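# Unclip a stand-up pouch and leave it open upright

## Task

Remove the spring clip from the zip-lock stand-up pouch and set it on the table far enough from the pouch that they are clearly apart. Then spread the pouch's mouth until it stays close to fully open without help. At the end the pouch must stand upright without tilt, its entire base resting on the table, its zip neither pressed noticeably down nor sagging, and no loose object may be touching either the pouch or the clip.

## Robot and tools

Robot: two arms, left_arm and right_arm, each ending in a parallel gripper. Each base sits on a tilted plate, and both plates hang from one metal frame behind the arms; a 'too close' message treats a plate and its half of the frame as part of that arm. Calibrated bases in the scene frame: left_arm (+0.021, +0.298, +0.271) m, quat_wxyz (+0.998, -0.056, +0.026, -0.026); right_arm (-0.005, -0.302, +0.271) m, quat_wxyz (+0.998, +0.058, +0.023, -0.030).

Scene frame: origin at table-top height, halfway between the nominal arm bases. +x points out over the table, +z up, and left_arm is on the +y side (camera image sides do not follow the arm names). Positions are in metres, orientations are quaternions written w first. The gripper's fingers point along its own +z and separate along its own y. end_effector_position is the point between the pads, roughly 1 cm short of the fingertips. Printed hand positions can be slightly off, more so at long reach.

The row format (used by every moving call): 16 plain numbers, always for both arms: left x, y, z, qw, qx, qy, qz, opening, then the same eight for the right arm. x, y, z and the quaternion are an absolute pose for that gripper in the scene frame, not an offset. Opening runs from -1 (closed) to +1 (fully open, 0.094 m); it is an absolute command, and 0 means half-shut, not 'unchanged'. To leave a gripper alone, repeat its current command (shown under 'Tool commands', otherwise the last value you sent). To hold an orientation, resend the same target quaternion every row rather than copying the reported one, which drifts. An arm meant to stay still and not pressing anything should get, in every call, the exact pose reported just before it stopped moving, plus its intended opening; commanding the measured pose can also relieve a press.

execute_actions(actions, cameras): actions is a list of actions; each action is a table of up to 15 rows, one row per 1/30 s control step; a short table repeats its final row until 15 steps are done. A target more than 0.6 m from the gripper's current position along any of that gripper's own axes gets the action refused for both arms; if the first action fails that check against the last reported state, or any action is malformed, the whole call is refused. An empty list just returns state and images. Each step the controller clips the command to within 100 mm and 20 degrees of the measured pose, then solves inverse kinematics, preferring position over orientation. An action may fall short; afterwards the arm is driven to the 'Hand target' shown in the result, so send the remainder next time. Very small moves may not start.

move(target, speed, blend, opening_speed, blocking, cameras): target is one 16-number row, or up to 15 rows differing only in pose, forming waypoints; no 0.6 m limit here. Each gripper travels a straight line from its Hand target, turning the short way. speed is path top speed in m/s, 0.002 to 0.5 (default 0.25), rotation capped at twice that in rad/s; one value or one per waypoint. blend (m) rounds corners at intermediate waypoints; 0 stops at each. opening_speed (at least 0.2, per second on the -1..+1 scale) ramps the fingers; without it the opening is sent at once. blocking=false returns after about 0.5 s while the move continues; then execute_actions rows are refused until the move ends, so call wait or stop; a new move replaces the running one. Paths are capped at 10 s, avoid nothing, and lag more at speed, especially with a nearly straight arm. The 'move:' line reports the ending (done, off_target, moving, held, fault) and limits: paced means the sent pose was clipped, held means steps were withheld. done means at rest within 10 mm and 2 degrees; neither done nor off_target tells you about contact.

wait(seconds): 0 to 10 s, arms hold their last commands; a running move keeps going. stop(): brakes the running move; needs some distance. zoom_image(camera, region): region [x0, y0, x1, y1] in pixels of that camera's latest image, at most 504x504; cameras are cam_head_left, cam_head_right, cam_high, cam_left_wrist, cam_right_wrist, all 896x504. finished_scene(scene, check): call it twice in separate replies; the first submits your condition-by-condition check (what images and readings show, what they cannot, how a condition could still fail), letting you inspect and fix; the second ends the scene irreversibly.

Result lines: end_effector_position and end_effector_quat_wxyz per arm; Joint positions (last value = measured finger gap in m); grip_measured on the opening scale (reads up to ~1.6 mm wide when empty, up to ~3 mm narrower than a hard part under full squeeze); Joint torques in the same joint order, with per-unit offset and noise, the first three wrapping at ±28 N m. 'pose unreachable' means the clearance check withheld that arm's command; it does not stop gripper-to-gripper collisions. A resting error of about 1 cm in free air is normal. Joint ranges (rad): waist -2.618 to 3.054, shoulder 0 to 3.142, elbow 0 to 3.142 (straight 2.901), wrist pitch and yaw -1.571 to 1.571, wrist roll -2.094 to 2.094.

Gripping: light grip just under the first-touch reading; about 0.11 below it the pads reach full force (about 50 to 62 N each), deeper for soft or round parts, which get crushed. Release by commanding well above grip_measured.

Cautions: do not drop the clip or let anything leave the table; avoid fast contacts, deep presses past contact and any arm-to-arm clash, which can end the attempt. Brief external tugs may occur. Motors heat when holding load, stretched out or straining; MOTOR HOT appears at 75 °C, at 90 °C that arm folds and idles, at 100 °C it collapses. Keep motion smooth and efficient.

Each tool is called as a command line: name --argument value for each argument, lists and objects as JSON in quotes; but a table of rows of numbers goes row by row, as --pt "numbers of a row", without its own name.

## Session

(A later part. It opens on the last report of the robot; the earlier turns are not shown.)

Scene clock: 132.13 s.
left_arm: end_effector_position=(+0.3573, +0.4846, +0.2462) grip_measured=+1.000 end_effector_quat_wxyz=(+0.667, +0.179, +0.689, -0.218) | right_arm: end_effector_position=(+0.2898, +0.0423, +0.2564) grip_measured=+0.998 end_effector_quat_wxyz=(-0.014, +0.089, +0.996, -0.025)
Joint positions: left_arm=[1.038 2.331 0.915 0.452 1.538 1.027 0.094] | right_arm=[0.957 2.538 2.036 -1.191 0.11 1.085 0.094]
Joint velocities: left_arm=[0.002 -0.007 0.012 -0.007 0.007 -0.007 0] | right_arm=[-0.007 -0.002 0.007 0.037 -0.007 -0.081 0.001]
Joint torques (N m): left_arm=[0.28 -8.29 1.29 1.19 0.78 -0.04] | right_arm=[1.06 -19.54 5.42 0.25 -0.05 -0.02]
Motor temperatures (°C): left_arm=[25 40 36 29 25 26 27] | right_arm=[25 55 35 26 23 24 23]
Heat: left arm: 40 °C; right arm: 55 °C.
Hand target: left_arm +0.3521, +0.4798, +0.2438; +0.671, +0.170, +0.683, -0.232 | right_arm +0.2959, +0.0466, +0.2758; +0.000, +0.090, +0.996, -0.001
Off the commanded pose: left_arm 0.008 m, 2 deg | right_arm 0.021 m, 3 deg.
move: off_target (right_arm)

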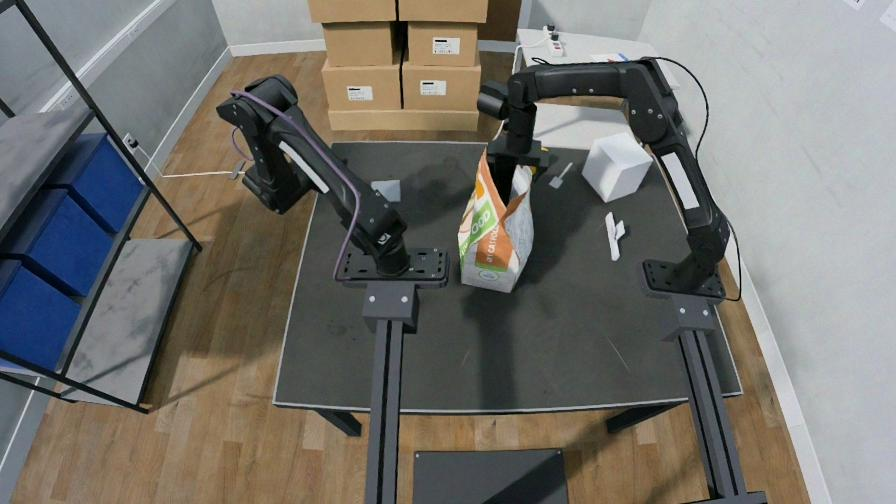

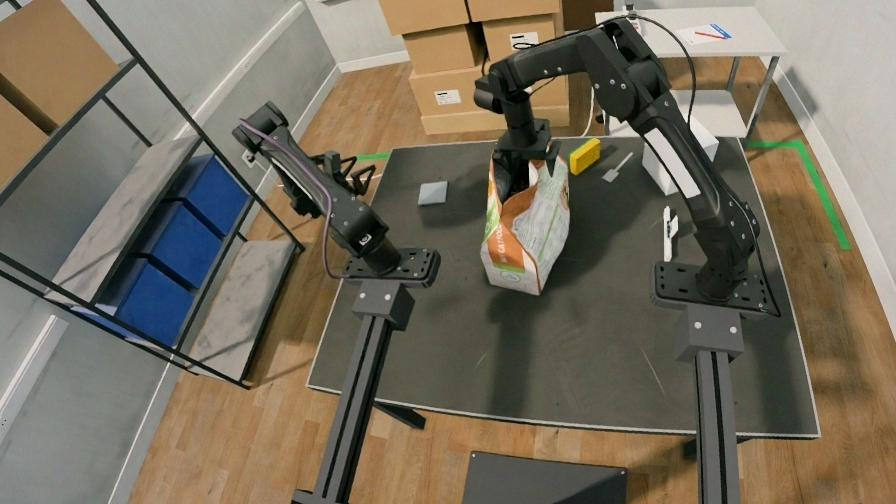

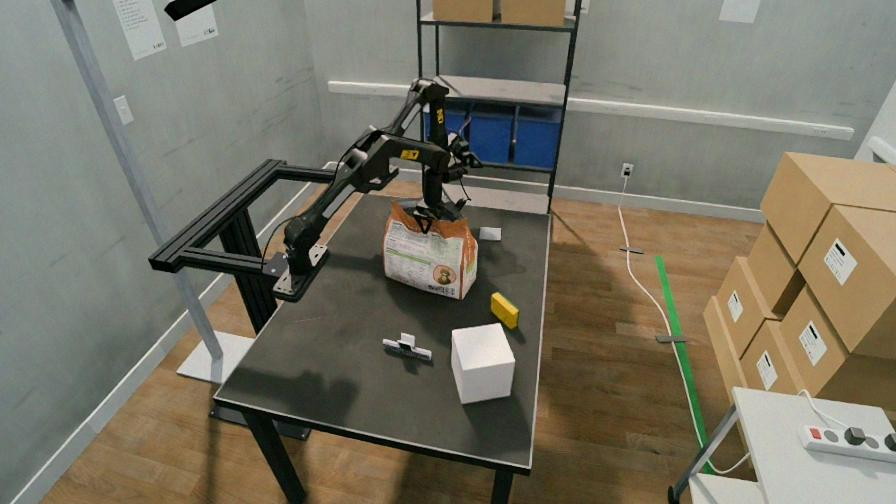

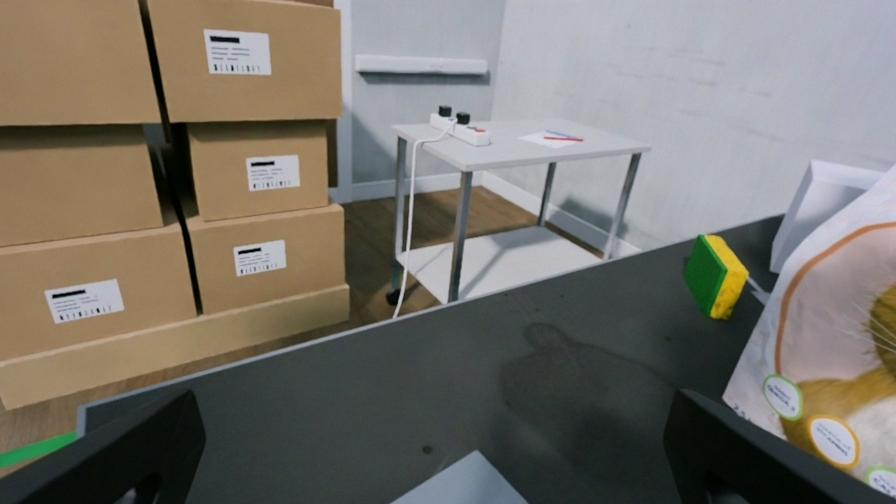

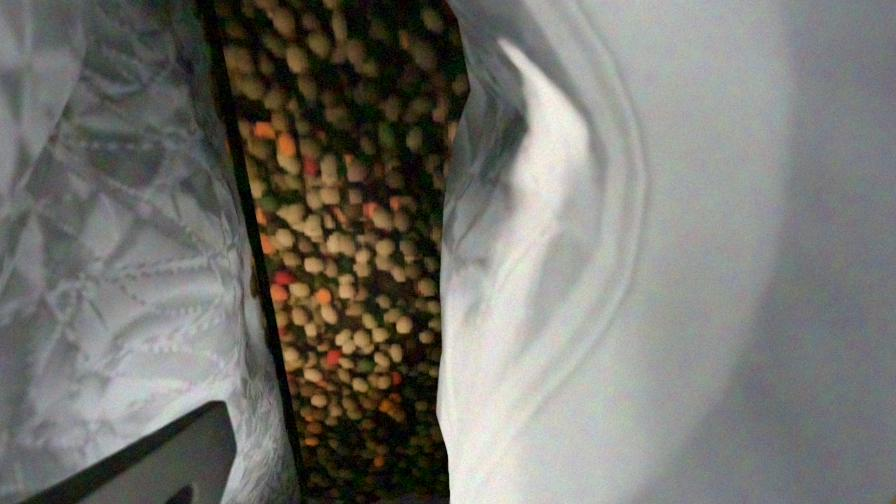

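move --pt "0.3521 0.4797 0.2436 0.673 0.168 0.683 -0.230 1 0.296 0.047 0.295 0 0.09 0.995 0 1" --pt "0.3521 0.4797 0.2436 0.673 0.168 0.683 -0.230 1 0.296 -0.022 0.298 0 0.09 0.995 0 1" --pt "0.3521 0.4797 0.2436 0.673 0.168 0.683 -0.230 1 0.296 0.047 0.295 0 0.09 0.995 0 1" --speed 0.06 --cameras '["cam_right_wrist"]'

move --pt "0.3521 0.4797 0.2436 0.673 0.168 0.683 -0.230 1 0.296 0.117 0.297 0 0.09 0.995 0 1" --pt "0.3521 0.4797 0.2436 0.673 0.168 0.683 -0.230 1 0.296 0.050 0.295 0 0.09 0.995 0 1" --speed 0.06 --cameras '["cam_right_wrist"]'

move --pt "0.3521 0.4797 0.2436 0.673 0.168 0.683 -0.230 1 0.296 0.050 0.295 0 0.09 0.995 0 -0.2" --opening_speed 0.8 --cameras '["cam_right_wrist","cam_head_right"]'

move --pt "0.3521 0.4797 0.2436 0.673 0.168 0.683 -0.230 1 0.296 0.049 0.41 0 0.09 0.995 0 -0.2" --speed 0.1

Scene clock: 136.03 s.
left_arm: end_effector_position=(+0.3578, +0.4854, +0.2465) grip_measured=+1.000 end_effector_quat_wxyz=(+0.668, +0.180, +0.689, -0.217) | right_arm: end_effector_position=(+0.2986, +0.0407, +0.3008) grip_measured=+0.998 end_effector_quat_wxyz=(+0.004, +0.094, +0.996, +0.003)
Joint positions: left_arm=[1.038 2.335 0.908 0.506 1.538 0.986 0.094] | right_arm=[0.95 2.447 2.054 -1.234 0.11 1.081 0.094]
Joint velocities: left_arm=[-0.017 -0.007 0.007 0.066 -0.007 0.007 0] | right_arm=[0.017 -0.002 -0.007 -0.022 -0.022 0.037 0]
Joint torques (N m): left_arm=[0.25 -8.36 1.06 1.14 0.78 -0.06] | right_arm=[1.96 -12.49 8.68 0.17 -0.05 0.07]
Motor temperatures (°C): left_arm=[25 40 35 29 25 26 27] | right_arm=[25 56 35 26 23 24 23]
Heat: left arm: 40 °C; right arm: 56 °C.
Hand target: left_arm +0.3521, +0.4799, +0.2439; +0.671, +0.170, +0.683, -0.231 | right_arm +0.2957, +0.0468, +0.2951; +0.000, +0.090, +0.996, +0.000
Off the commanded pose: left_arm 0.009 m, 2 deg | right_arm 0.009 m, 1 deg.
move: done
Images, in order (width x height): cam_right_wrist 896x504.

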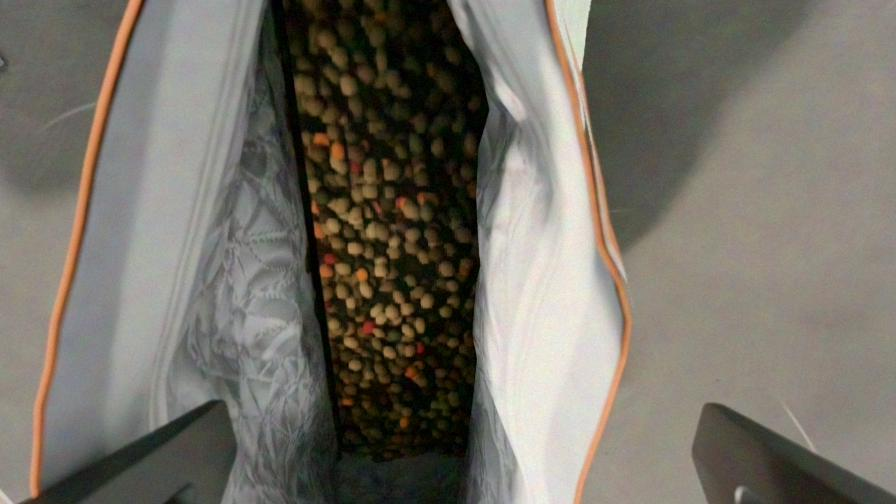

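Scene clock: 139.10 s.
left_arm: end_effector_position=(+0.3578, +0.4854, +0.2470) grip_measured=+1.000 end_effector_quat_wxyz=(+0.669, +0.180, +0.689, -0.216) | right_arm: end_effector_position=(+0.2902, +0.0478, +0.2752) grip_measured=+0.998 end_effector_quat_wxyz=(-0.013, +0.089, +0.996, -0.022)
Joint positions: left_arm=[1.038 2.335 0.901 0.539 1.538 0.961 0.094] | right_arm=[0.968 2.538 2.111 -1.259 0.108 1.094 0.094]
Joint velocities: left_arm=[-0.007 0.027 0.007 -0.007 -0.066 -0.007 0] | right_arm=[-0.007 -0.022 0.002 -0.066 0.022 -0.037 0.001]
Joint torques (N m): left_arm=[0.27 -8.18 1.16 1.23 0.76 -0.06] | right_arm=[0.95 -19.64 5.49 0.2 -0.03 -0.03]
Motor temperatures (°C): left_arm=[25 40 35 29 25 26 27] | right_arm=[25 57 35 26 23 24 23]
Heat: left arm: 40 °C; right arm: 57 °C.
Hand target: left_arm +0.3521, +0.4798, +0.2439; +0.671, +0.170, +0.684, -0.231 | right_arm +0.2957, +0.0497, +0.2946; +0.000, +0.090, +0.996, +0.000
Off the commanded pose: left_arm 0.009 m, 2 deg | right_arm 0.021 m, 3 deg.
move: off_target (right_arm)
Images, in order (width x height): cam_right_wrist 896x504.

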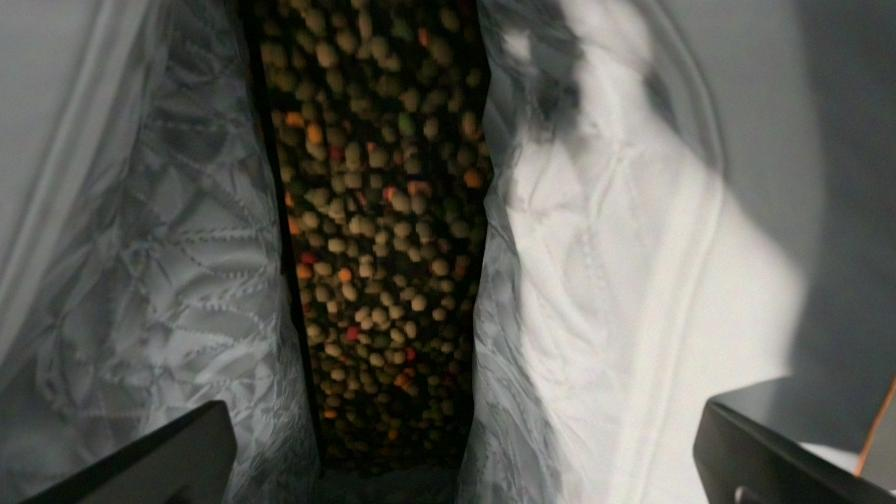

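Scene clock: 141.03 s.
left_arm: end_effector_position=(+0.3586, +0.4867, +0.2480) grip_measured=+1.000 end_effector_quat_wxyz=(+0.669, +0.181, +0.688, -0.214) | right_arm: end_effector_position=(+0.2902, +0.0480, +0.2750) grip_measured=-0.198 end_effector_quat_wxyz=(-0.012, +0.088, +0.996, -0.021)
Joint positions: left_arm=[1.038 2.335 0.901 0.562 1.538 0.943 0.094] | right_arm=[0.968 2.538 2.11 -1.258 0.108 1.093 0.038]
Joint velocities: left_arm=[0.007 -0.002 0.012 -0.022 0.037 -0.022 0] | right_arm=[-0.002 -0.002 -0.017 -0.022 0.037 -0.081 -0.001]
Joint torques (N m): left_arm=[0.25 -8.08 0.83 1.24 0.75 -0.05] | right_arm=[0.95 -19.6 5.72 0.17 -0.03 -0.02]
Motor temperatures (°C): left_arm=[25 40 35 29 25 26 27] | right_arm=[25 58 35 26 23 24 23]
Heat: left arm: 40 °C; right arm: 58 °C.
Hand target: left_arm +0.3522, +0.4799, +0.2439; +0.671, +0.170, +0.684, -0.231 | right_arm +0.2957, +0.0498, +0.2948; +0.000, +0.090, +0.996, +0.000
Off the commanded pose: left_arm 0.010 m, 2 deg | right_arm 0.021 m, 3 deg.
move: off_target (right_arm)
Images, in order (width x height): cam_head_right 896x504, cam_right_wrist 896x504.

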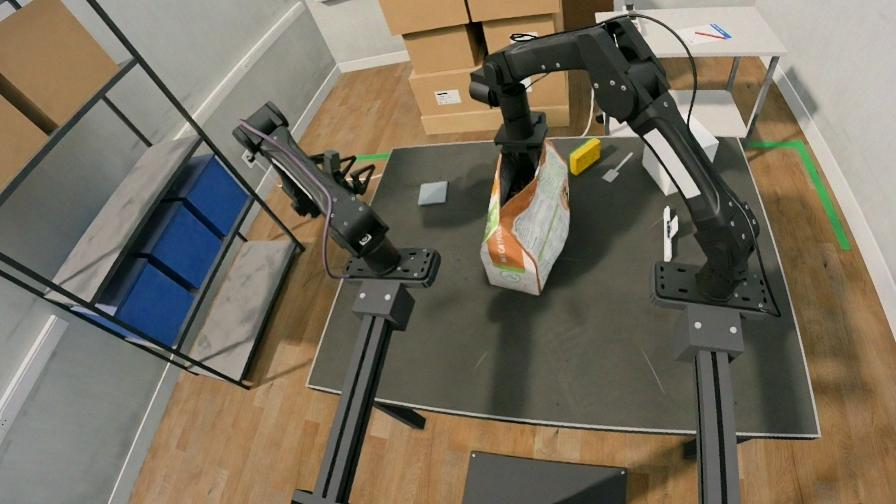

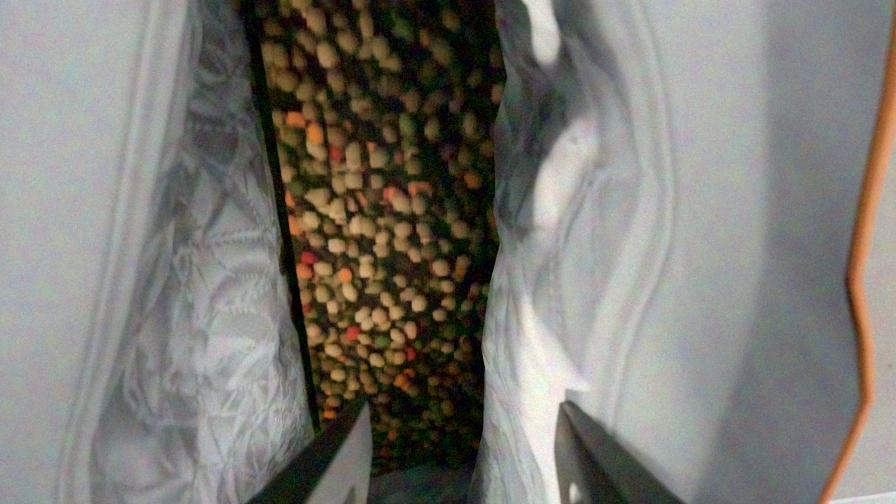

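Scene clock: 142.83 s.
left_arm: end_effector_position=(+0.3574, +0.4848, +0.2463) grip_measured=+1.000 end_effector_quat_wxyz=(+0.668, +0.178, +0.689, -0.217) | right_arm: end_effector_position=(+0.2972, +0.0471, +0.3866) grip_measured=-0.198 end_effector_quat_wxyz=(+0.012, +0.090, +0.996, +0.016)
Joint positions: left_arm=[1.038 2.339 0.894 0.573 1.538 0.935 0.094] | right_arm=[0.98 2.476 2.445 -1.567 0.108 1.1 0.038]
Joint velocities: left_arm=[-0.002 0.002 -0.007 -0.066 -0.007 -0.007 0] | right_arm=[-0.002 0.007 -0.012 -0.037 -0.007 0.081 0]
Joint torques (N m): left_arm=[0.29 -8.38 1.17 1.21 0.76 -0.02] | right_arm=[1.89 -18.37 7.72 0.12 -0.03 0.07]
Motor temperatures (°C): left_arm=[25 40 35 29 25 26 27] | right_arm=[25 59 35 26 23 24 23]
Heat: left arm: 40 °C; right arm: 59 °C.
Hand target: left_arm +0.3521, +0.4798, +0.2439; +0.671, +0.170, +0.684, -0.231 | right_arm +0.2948, +0.0479, +0.4091; +0.023, +0.090, +0.995, +0.035
Off the commanded pose: left_arm 0.008 m, 2 deg | right_arm 0.024 m, 2 deg.
joint sent to its limit (right arm) — joint 4 (wrist pitch), lower limit. The joint targets are off in orientation, not in position.
move: off_target (right_arm)

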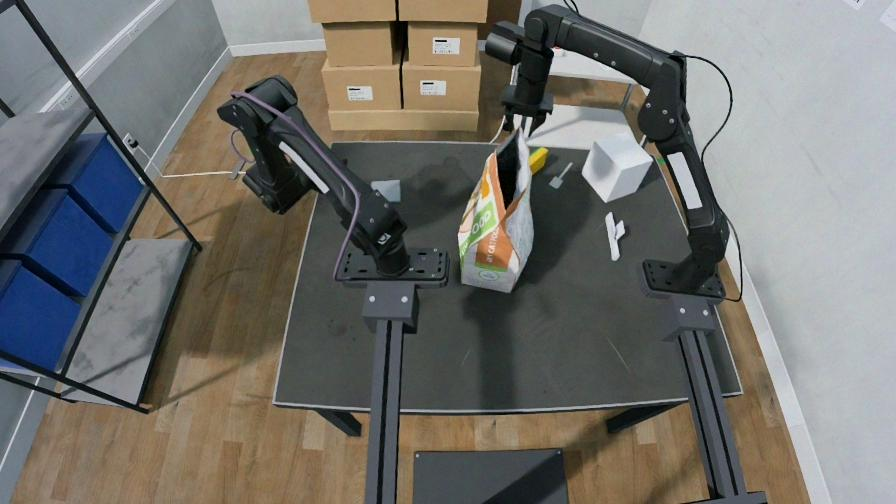

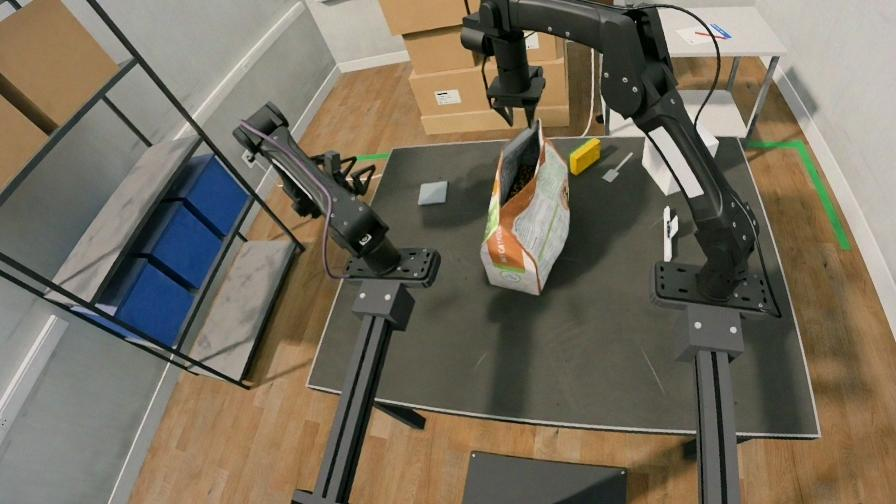

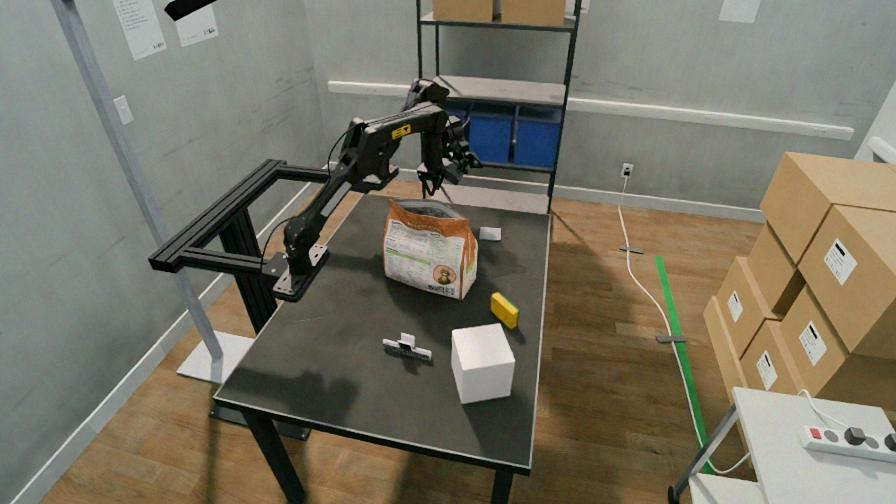

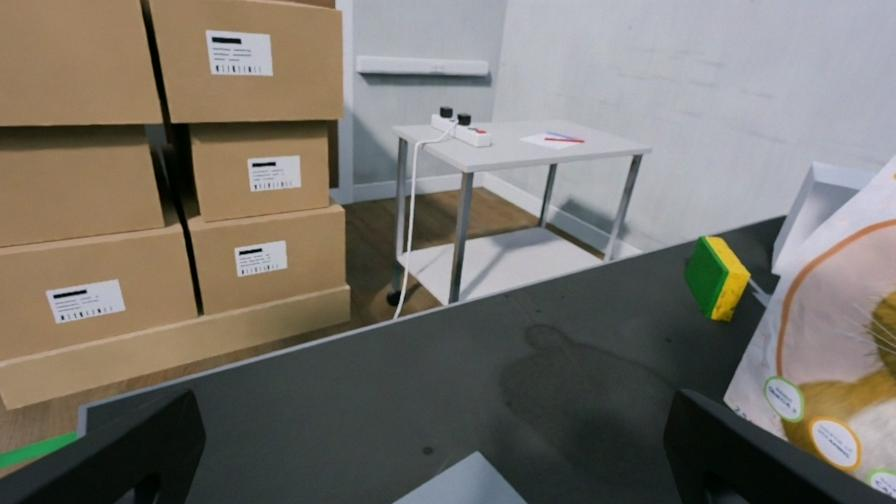

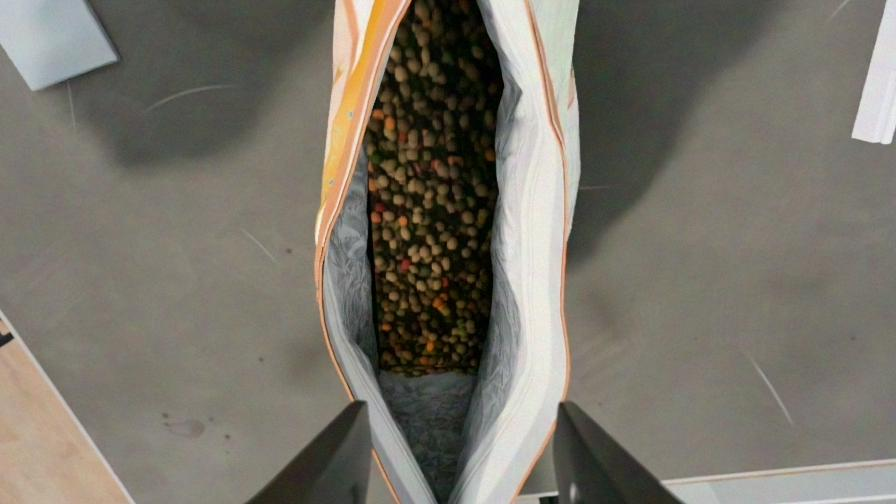

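move --pt "0.3521 0.4797 0.2436 0.673 0.168 0.683 -0.230 1 0.303 0.051 0.30 0 0.09 0.995 0 -0.2" --pt "0.3521 0.4797 0.2436 0.673 0.168 0.683 -0.230 1 0.303 0.051 0.278 0 0.09 0.995 0 -0.2" --speed 0.08 --cameras '["cam_right_wrist"]'

move --target '[0.3521,0.4797,0.2436,0.673,0.168,0.683,-0.230,1,0.303,0.051,0.278,0,0.09,0.995,0,1]' --opening_speed 1 --cameras '["cam_right_wrist"]'

move --pt "0.3521 0.4797 0.2436 0.673 0.168 0.683 -0.230 1 0.303 -0.027 0.293 0 0.09 0.995 0 1" --pt "0.3521 0.4797 0.2436 0.673 0.168 0.683 -0.230 1 0.303 0.051 0.286 0 0.09 0.995 0 1" --speed 0.06 --cameras '["cam_right_wrist","cam_head_right"]'

move --pt "0.3521 0.4797 0.2436 0.673 0.168 0.683 -0.230 1 0.303 0.128 0.293 0 0.09 0.995 0 1" --pt "0.3521 0.4797 0.2436 0.673 0.168 0.683 -0.230 1 0.303 0.051 0.295 0 0.09 0.995 0 1" --speed 0.06 --cameras '["cam_right_wrist","cam_head_right"]'

move --pt "0.3521 0.4797 0.2436 0.673 0.168 0.683 -0.230 1 0.300 0.052 0.295 0 0.09 0.995 0 0" --opening_speed 1 --cameras '[]'

move --pt "0.3521 0.4797 0.2436 0.673 0.168 0.683 -0.230 1 0.300 0.052 0.40 0 0.09 0.995 0 0" --speed 0.1

Scene clock: 146.07 s.
left_arm: end_effector_position=(+0.3580, +0.4858, +0.2470) grip_measured=+1.000 end_effector_quat_wxyz=(+0.669, +0.179, +0.688, -0.216) | right_arm: end_effector_position=(+0.3040, +0.0529, +0.2896) grip_measured=-0.198 end_effector_quat_wxyz=(+0.005, +0.092, +0.996, +0.007)
Joint positions: left_arm=[1.038 2.339 0.894 0.59 1.538 0.922 0.094] | right_arm=[0.954 2.506 2.115 -1.225 0.108 1.079 0.038]
Joint velocities: left_arm=[0.007 -0.002 -0.007 -0.022 0.007 -0.051 0] | right_arm=[-0.002 -0.002 -0.012 -0.037 -0.066 -0.066 -0.001]
Joint torques (N m): left_arm=[0.28 -8.23 0.98 1.28 0.75 -0.02] | right_arm=[0.87 -13.41 6 0.34 -0.03 -0.03]
Motor temperatures (°C): left_arm=[25 40 34 29 25 26 27] | right_arm=[25 59 35 26 23 24 23]
Heat: left arm: 40 °C; right arm: 59 °C.
Hand target: left_arm +0.3521, +0.4798, +0.2439; +0.671, +0.170, +0.684, -0.231 | right_arm +0.3034, +0.0513, +0.2781; +0.000, +0.090, +0.996, +0.000
Off the commanded pose: left_arm 0.009 m, 2 deg | right_arm 0.012 m, 1 deg.
move: off_target (right_arm)
Images, in order (width x height): cam_right_wrist 896x504.

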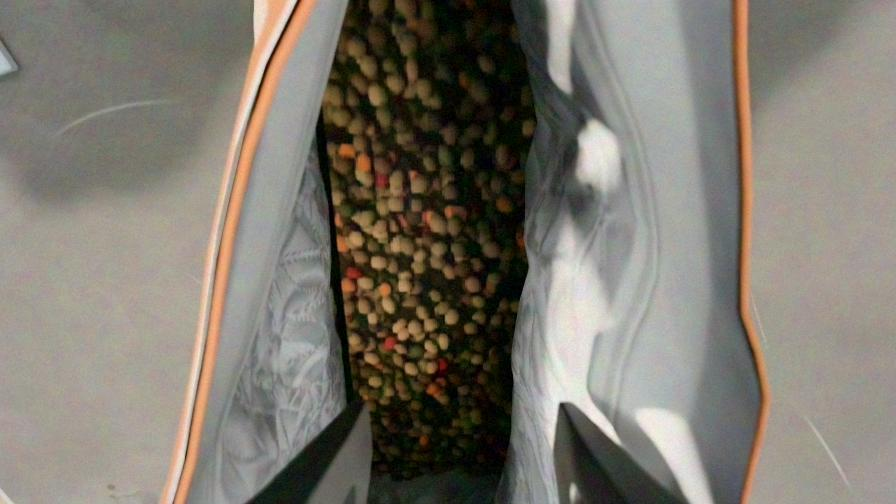

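Scene clock: 147.97 s.
left_arm: end_effector_position=(+0.3573, +0.4846, +0.2462) grip_measured=+1.000 end_effector_quat_wxyz=(+0.669, +0.178, +0.689, -0.217) | right_arm: end_effector_position=(+0.3034, +0.0524, +0.2885) grip_measured=+0.998 end_effector_quat_wxyz=(+0.005, +0.091, +0.996, +0.006)
Joint positions: left_arm=[1.038 2.343 0.887 0.611 1.539 0.906 0.094] | right_arm=[0.954 2.506 2.11 -1.224 0.108 1.079 0.094]
Joint velocities: left_arm=[0.002 -0.022 0.007 -0.037 0.022 0.051 0] | right_arm=[-0.002 -0.007 -0.012 -0.037 -0.066 -0.051 -0.001]
Joint torques (N m): left_arm=[0.27 -8.38 1.18 1.3 0.74 -0.04] | right_arm=[0.9 -13.75 5.68 0.36 -0.03 -0.02]
Motor temperatures (°C): left_arm=[25 40 34 29 25 25 27] | right_arm=[25 59 35 26 23 24 23]
Heat: left arm: 40 °C; right arm: 59 °C.
Hand target: left_arm +0.3520, +0.4798, +0.2438; +0.671, +0.170, +0.683, -0.231 | right_arm +0.3030, +0.0509, +0.2781; +0.000, +0.090, +0.996, +0.000
Off the commanded pose: left_arm 0.008 m, 2 deg | right_arm 0.011 m, 1 deg.
move: off_target (right_arm)
Images, in order (width x height): cam_right_wrist 896x504.

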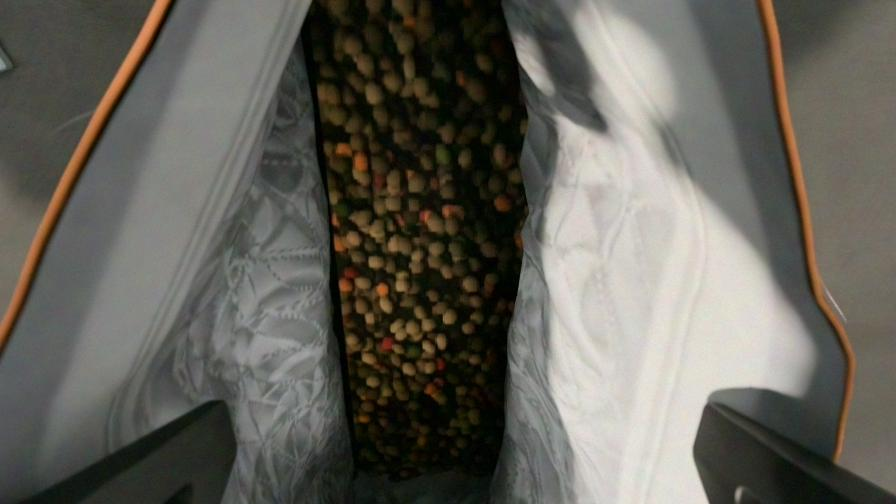

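Scene clock: 151.27 s.
left_arm: end_effector_position=(+0.3583, +0.4862, +0.2475) grip_measured=+1.000 end_effector_quat_wxyz=(+0.670, +0.180, +0.688, -0.215) | right_arm: end_effector_position=(+0.3051, +0.0459, +0.2922) grip_measured=+0.998 end_effector_quat_wxyz=(+0.000, +0.094, +0.996, +0.006)
Joint positions: left_arm=[1.038 2.343 0.887 0.64 1.539 0.883 0.094] | right_arm=[0.941 2.49 2.098 -1.232 0.101 1.072 0.094]
Joint velocities: left_arm=[-0.017 -0.012 0.002 0.037 0.022 0.022 0] | right_arm=[0.012 -0.017 -0.007 -0.007 -0.007 0.051 0]
Joint torques (N m): left_arm=[0.27 -8.18 0.87 1.26 0.73 -0.03] | right_arm=[2.02 -12.81 8.62 0.15 0.03 0.06]
Motor temperatures (°C): left_arm=[25 40 34 29 25 25 27] | right_arm=[25 59 35 26 23 24 23]
Heat: left arm: 40 °C; right arm: 59 °C.
Hand target: left_arm +0.3521, +0.4798, +0.2439; +0.671, +0.170, +0.684, -0.231 | right_arm +0.3028, +0.0508, +0.2861; +0.000, +0.090, +0.996, +0.000
Off the commanded pose: left_arm 0.010 m, 2 deg | right_arm 0.008 m, 1 deg.
move: done
Images, in order (width x height): cam_head_right 896x504, cam_right_wrist 896x504.

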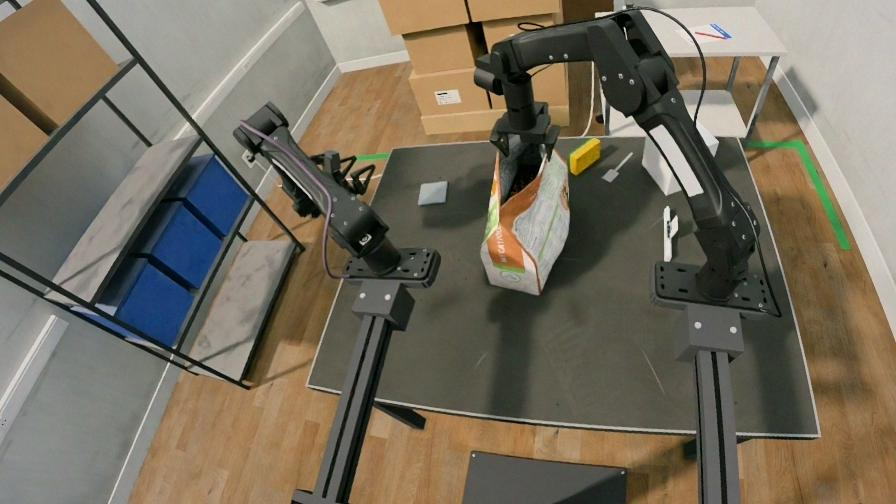

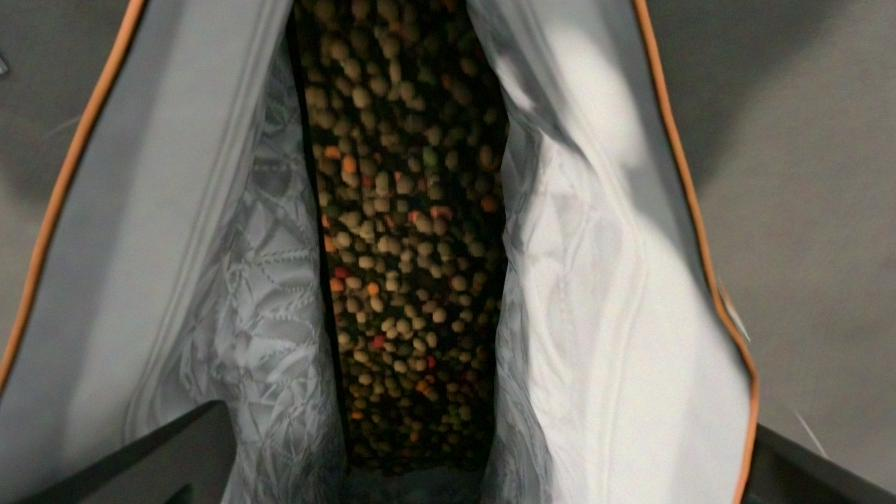

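Scene clock: 154.43 s.
left_arm: end_effector_position=(+0.3578, +0.4853, +0.2468) grip_measured=+1.000 end_effector_quat_wxyz=(+0.669, +0.178, +0.688, -0.216) | right_arm: end_effector_position=(+0.2941, +0.0559, +0.2756) grip_measured=+0.998 end_effector_quat_wxyz=(-0.016, +0.085, +0.996, -0.011)
Joint positions: left_arm=[1.038 2.347 0.88 0.666 1.539 0.865 0.094] | right_arm=[0.965 2.566 2.165 -1.27 0.09 1.083 0.094]
Joint velocities: left_arm=[-0.007 -0.012 0.002 -0.007 0.022 -0.007 0] | right_arm=[-0.007 -0.002 0.022 0.007 0.022 0.051 0]
Joint torques (N m): left_arm=[0.29 -8.28 1.03 1.31 0.74 -0.05] | right_arm=[0.44 -19.84 5.34 0.09 0.15 0.01]
Motor temperatures (°C): left_arm=[25 40 34 29 25 25 27] | right_arm=[25 60 35 26 23 24 23]
Heat: left arm: 40 °C; right arm: 60 °C.
Hand target: left_arm +0.3521, +0.4799, +0.2438; +0.671, +0.170, +0.684, -0.231 | right_arm +0.3026, +0.0508, +0.2944; +0.000, +0.090, +0.996, -0.001
Off the commanded pose: left_arm 0.009 m, 2 deg | right_arm 0.022 m, 2 deg.
elbow stopped short (right arm): the move would have taken joint 3 (elbow) straighter than the controller allows.
move: off_target (right_arm)
Images, in order (width x height): cam_head_right 896x504, cam_right_wrist 896x504.

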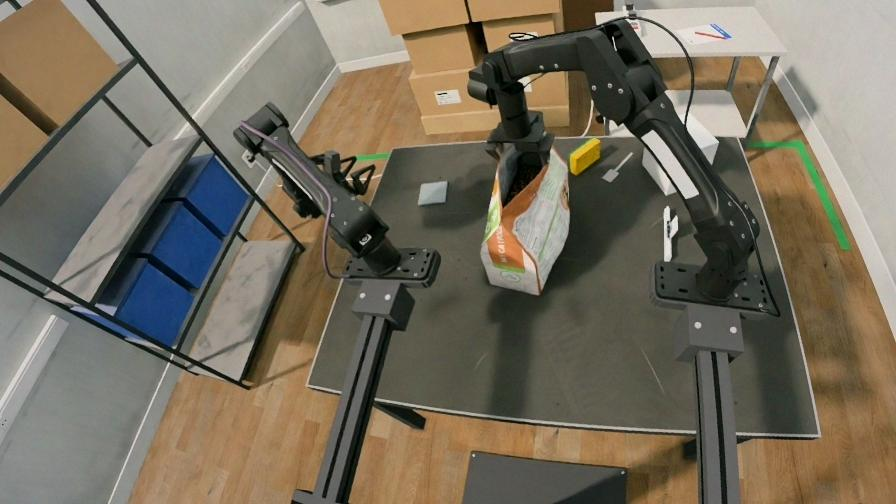

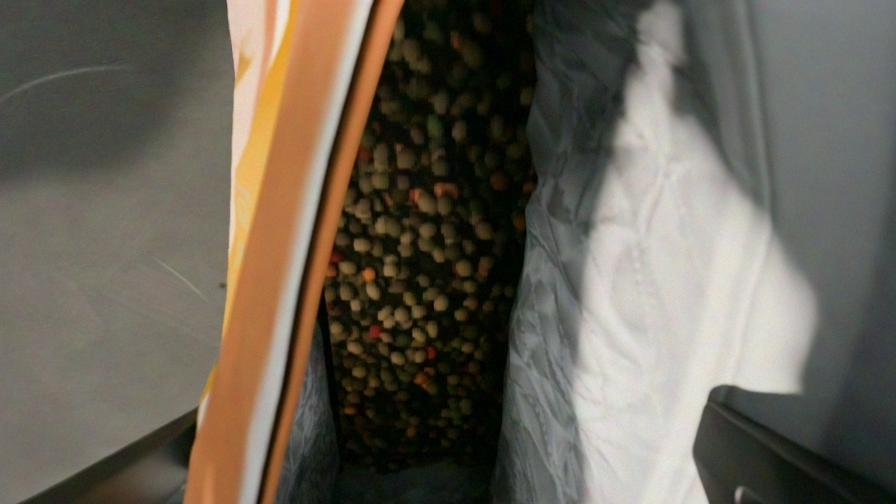

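Scene clock: 155.83 s.
left_arm: end_effector_position=(+0.3581, +0.4859, +0.2473) grip_measured=+1.000 end_effector_quat_wxyz=(+0.670, +0.179, +0.688, -0.215) | right_arm: end_effector_position=(+0.2932, +0.0551, +0.2730) grip_measured=+0.002 end_effector_quat_wxyz=(-0.017, +0.085, +0.996, -0.012)
Joint positions: left_arm=[1.038 2.347 0.88 0.677 1.539 0.856 0.094] | right_arm=[0.965 2.566 2.155 -1.264 0.09 1.083 0.047]
Joint velocities: left_arm=[-0.012 -0.002 0.007 -0.095 0.022 0.066 0] | right_arm=[-0.007 -0.012 -0.007 0.037 -0.022 0.037 0]
Joint torques (N m): left_arm=[0.24 -8.21 0.91 1.25 0.72 -0.02] | right_arm=[0.88 -20.26 5.46 0.06 0.14 0.04]
Motor temperatures (°C): left_arm=[25 40 34 29 25 25 27] | right_arm=[25 61 34 26 23 24 23]
Heat: left arm: 40 °C; right arm: 61 °C.
Hand target: left_arm +0.3521, +0.4798, +0.2439; +0.671, +0.170, +0.684, -0.231 | right_arm +0.2999, +0.0521, +0.2946; +0.000, +0.090, +0.996, +0.000
Off the commanded pose: left_arm 0.009 m, 2 deg | right_arm 0.023 m, 2 deg.
move: off_target (right_arm)
No camera images: "cameras" was empty.

Scene clock: 157.50 s.
left_arm: end_effector_position=(+0.3584, +0.4863, +0.2477) grip_measured=+1.000 end_effector_quat_wxyz=(+0.670, +0.179, +0.688, -0.215) | right_arm: end_effector_position=(+0.2987, +0.0519, +0.3753) grip_measured=+0.002 end_effector_quat_wxyz=(+0.001, +0.091, +0.996, +0.015)
Joint positions: left_arm=[1.038 2.347 0.88 0.685 1.539 0.85 0.094] | right_arm=[0.974 2.516 2.473 -1.567 0.09 1.097 0.047]
Joint velocities: left_arm=[-0.002 -0.002 -0.002 0.007 -0.051 0.022 0] | right_arm=[-0.022 -0.007 -0.002 0.022 -0.037 0.037 0]
Joint torques (N m): left_arm=[0.24 -8.13 0.87 1.37 0.72 -0.05] | right_arm=[1.88 -18.93 7.54 0.12 0.13 0.07]
Motor temperatures (°C): left_arm=[25 40 34 29 25 25 27] | right_arm=[25 62 35 26 23 24 23]
Heat: left arm: 40 °C; right arm: 62 °C.
Hand target: left_arm +0.3521, +0.4798, +0.2439; +0.671, +0.170, +0.684, -0.231 | right_arm +0.2989, +0.0509, +0.3992; +0.019, +0.091, +0.995, +0.031
Off the commanded pose: left_arm 0.010 m, 2 deg | right_arm 0.025 m, 2 deg.
joint sent to its limit (right arm) — joint 4 (wrist pitch), lower limit. The joint targets are off in orientation, not in position.
move: off_target (right_arm)

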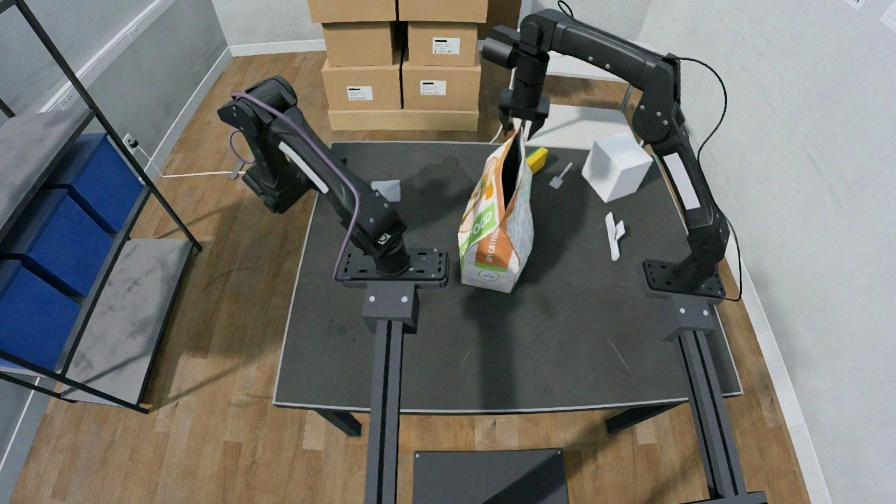

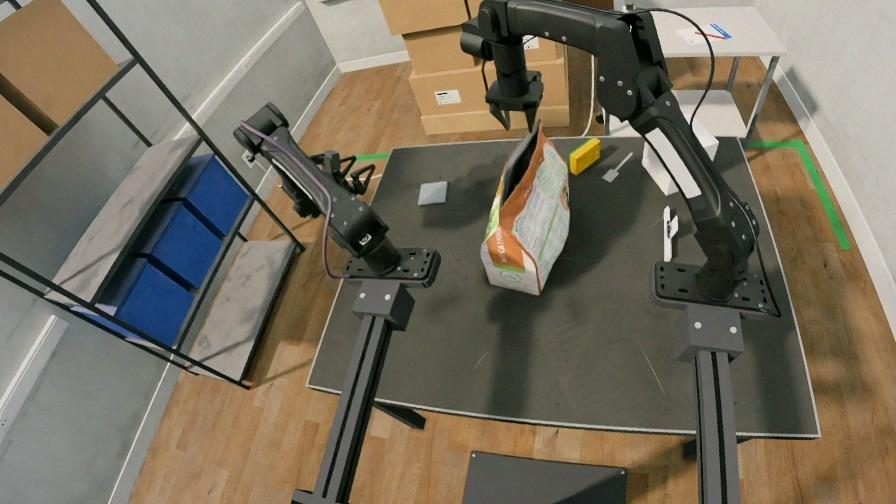

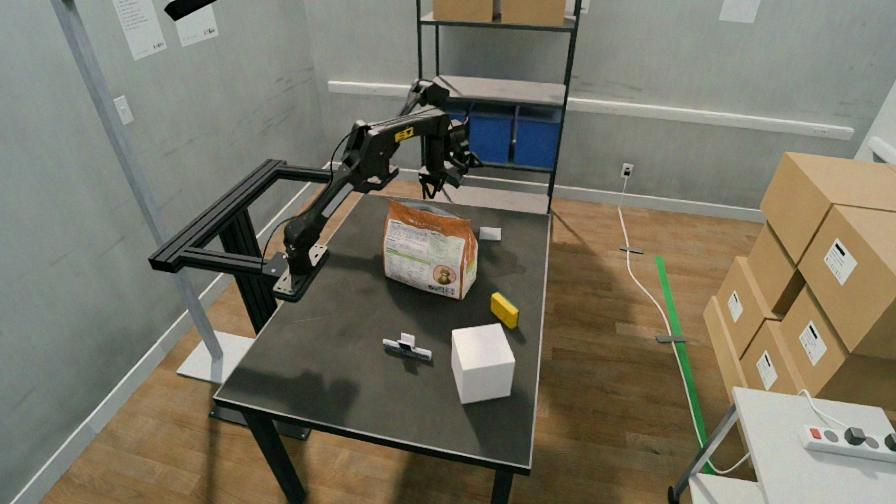

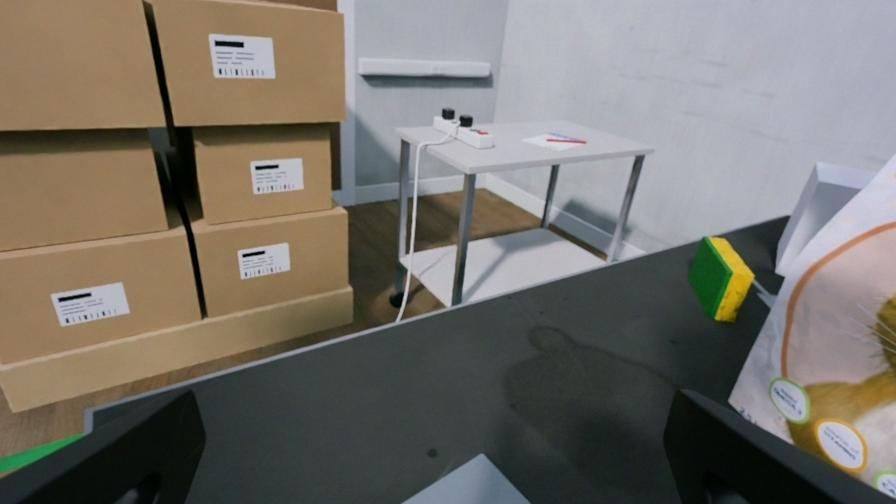

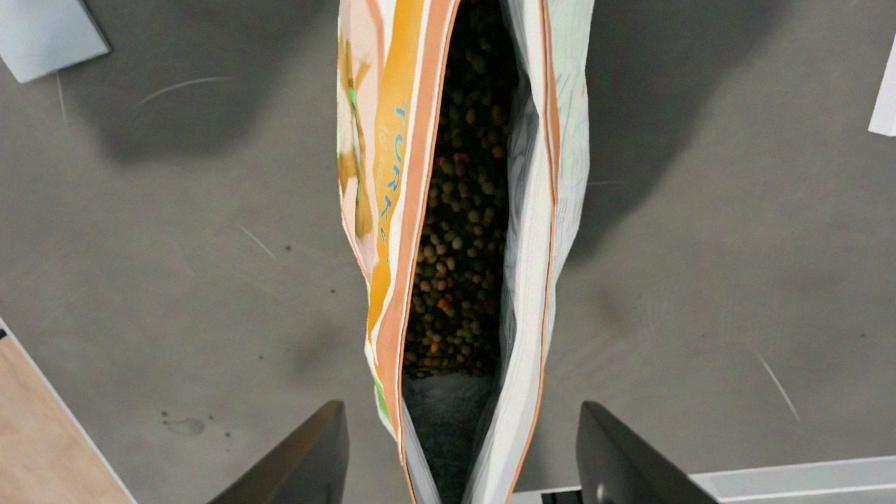

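move --pt "0.3521 0.4797 0.2436 0.673 0.168 0.683 -0.230 1 0.303 0.046 0.33 0 0.09 0.995 0 -0.6" --pt "0.3521 0.4797 0.2436 0.673 0.168 0.683 -0.230 1 0.303 0.046 0.266 0 0.09 0.995 0 -0.6" --speed 0.08 --cameras '["cam_right_wrist"]'

move --target '[0.3521,0.4797,0.2436,0.673,0.168,0.683,-0.230,1,0.303,0.047,0.266,0,0.09,0.995,0,1]' --opening_speed 1 --cameras '["cam_right_wrist"]'

Scene clock: 160.27 s.
left_arm: end_effector_position=(+0.3575, +0.4849, +0.2466) grip_measured=+1.000 end_effector_quat_wxyz=(+0.669, +0.177, +0.688, -0.217) | right_arm: end_effector_position=(+0.3003, +0.0497, +0.2711) grip_measured=-0.598 end_effector_quat_wxyz=(-0.006, +0.090, +0.996, +0.005)
Joint positions: left_arm=[1.038 2.35 0.873 0.702 1.539 0.837 0.094] | right_arm=[0.945 2.513 2.055 -1.174 0.09 1.07 0.019]
Joint velocities: left_arm=[0.007 0.022 -0.017 0.007 -0.007 -0.037 0] | right_arm=[0.007 0.002 0.007 0.022 0.007 -0.139 -0.001]
Joint torques (N m): left_arm=[0.24 -8.31 1.11 1.34 0.71 -0.04] | right_arm=[0.88 -14.72 5.6 0.35 0.15 -0.03]
Motor temperatures (°C): left_arm=[25 39 34 29 25 25 27] | right_arm=[25 62 34 26 23 24 23]
Heat: left arm: 39 °C; right arm: 62 °C.
Hand target: left_arm +0.3521, +0.4798, +0.2439; +0.671, +0.170, +0.684, -0.231 | right_arm +0.3036, +0.0467, +0.2660; +0.000, +0.090, +0.996, +0.000
Off the commanded pose: left_arm 0.008 m, 2 deg | right_arm 0.007 m, 1 deg.
move: done
Images, in order (width x height): cam_right_wrist 896x504.

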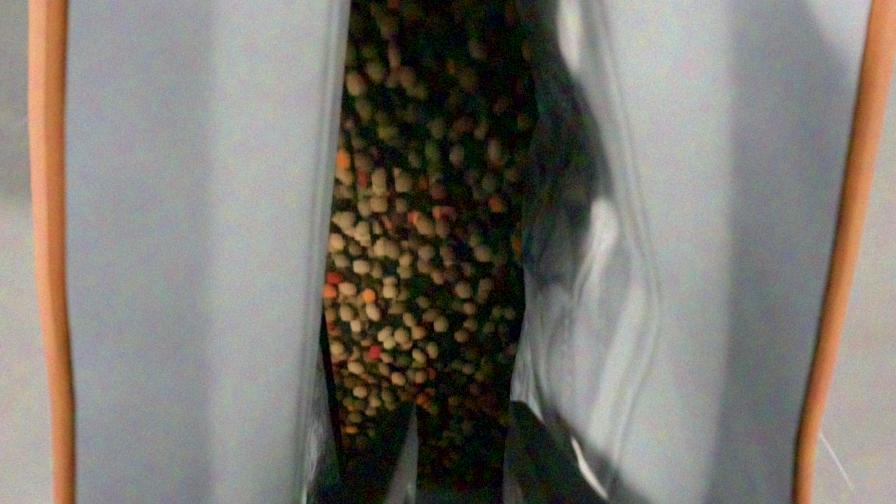

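Scene clock: 162.17 s.
left_arm: end_effector_position=(+0.3580, +0.4857, +0.2473) grip_measured=+1.000 end_effector_quat_wxyz=(+0.670, +0.178, +0.688, -0.216) | right_arm: end_effector_position=(+0.3010, +0.0505, +0.2711) grip_measured=+0.998 end_effector_quat_wxyz=(-0.005, +0.091, +0.996, +0.007)
Joint positions: left_arm=[1.038 2.35 0.873 0.716 1.539 0.826 0.094] | right_arm=[0.945 2.513 2.055 -1.17 0.091 1.07 0.094]
Joint velocities: left_arm=[-0.002 0.002 0.007 0.007 -0.066 -0.007 0] | right_arm=[-0.002 0.002 0.017 0.022 0.066 -0.022 0]
Joint torques (N m): left_arm=[0.27 -8.17 0.98 1.36 0.71 -0.06] | right_arm=[0.94 -14.82 5.44 0.33 0.13 -0.02]
Motor temperatures (°C): left_arm=[25 40 34 29 25 25 27] | right_arm=[25 62 34 26 23 24 23]
Heat: left arm: 40 °C; right arm: 62 °C.
Hand target: left_arm +0.3521, +0.4798, +0.2439; +0.671, +0.170, +0.684, -0.231 | right_arm +0.3031, +0.0471, +0.2661; +0.000, +0.090, +0.996, +0.000
Off the commanded pose: left_arm 0.009 m, 2 deg | right_arm 0.006 m, 1 deg.
move: done
Images, in order (width x height): cam_right_wrist 896x504.

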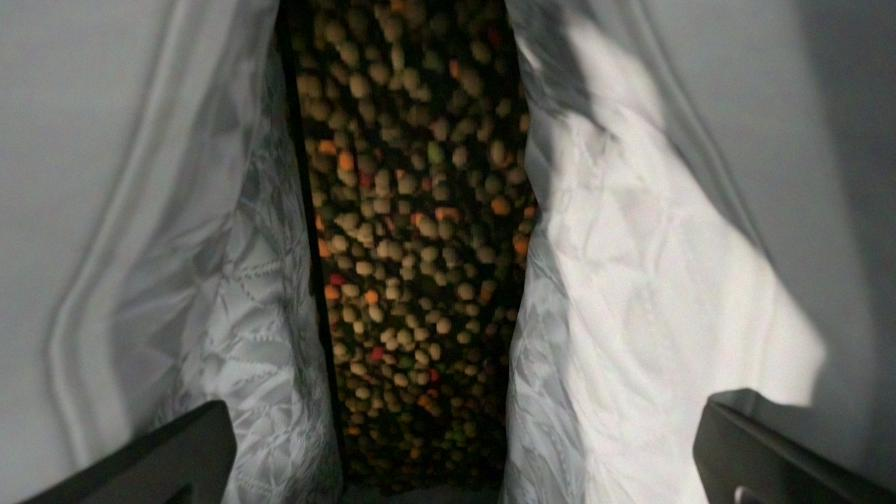

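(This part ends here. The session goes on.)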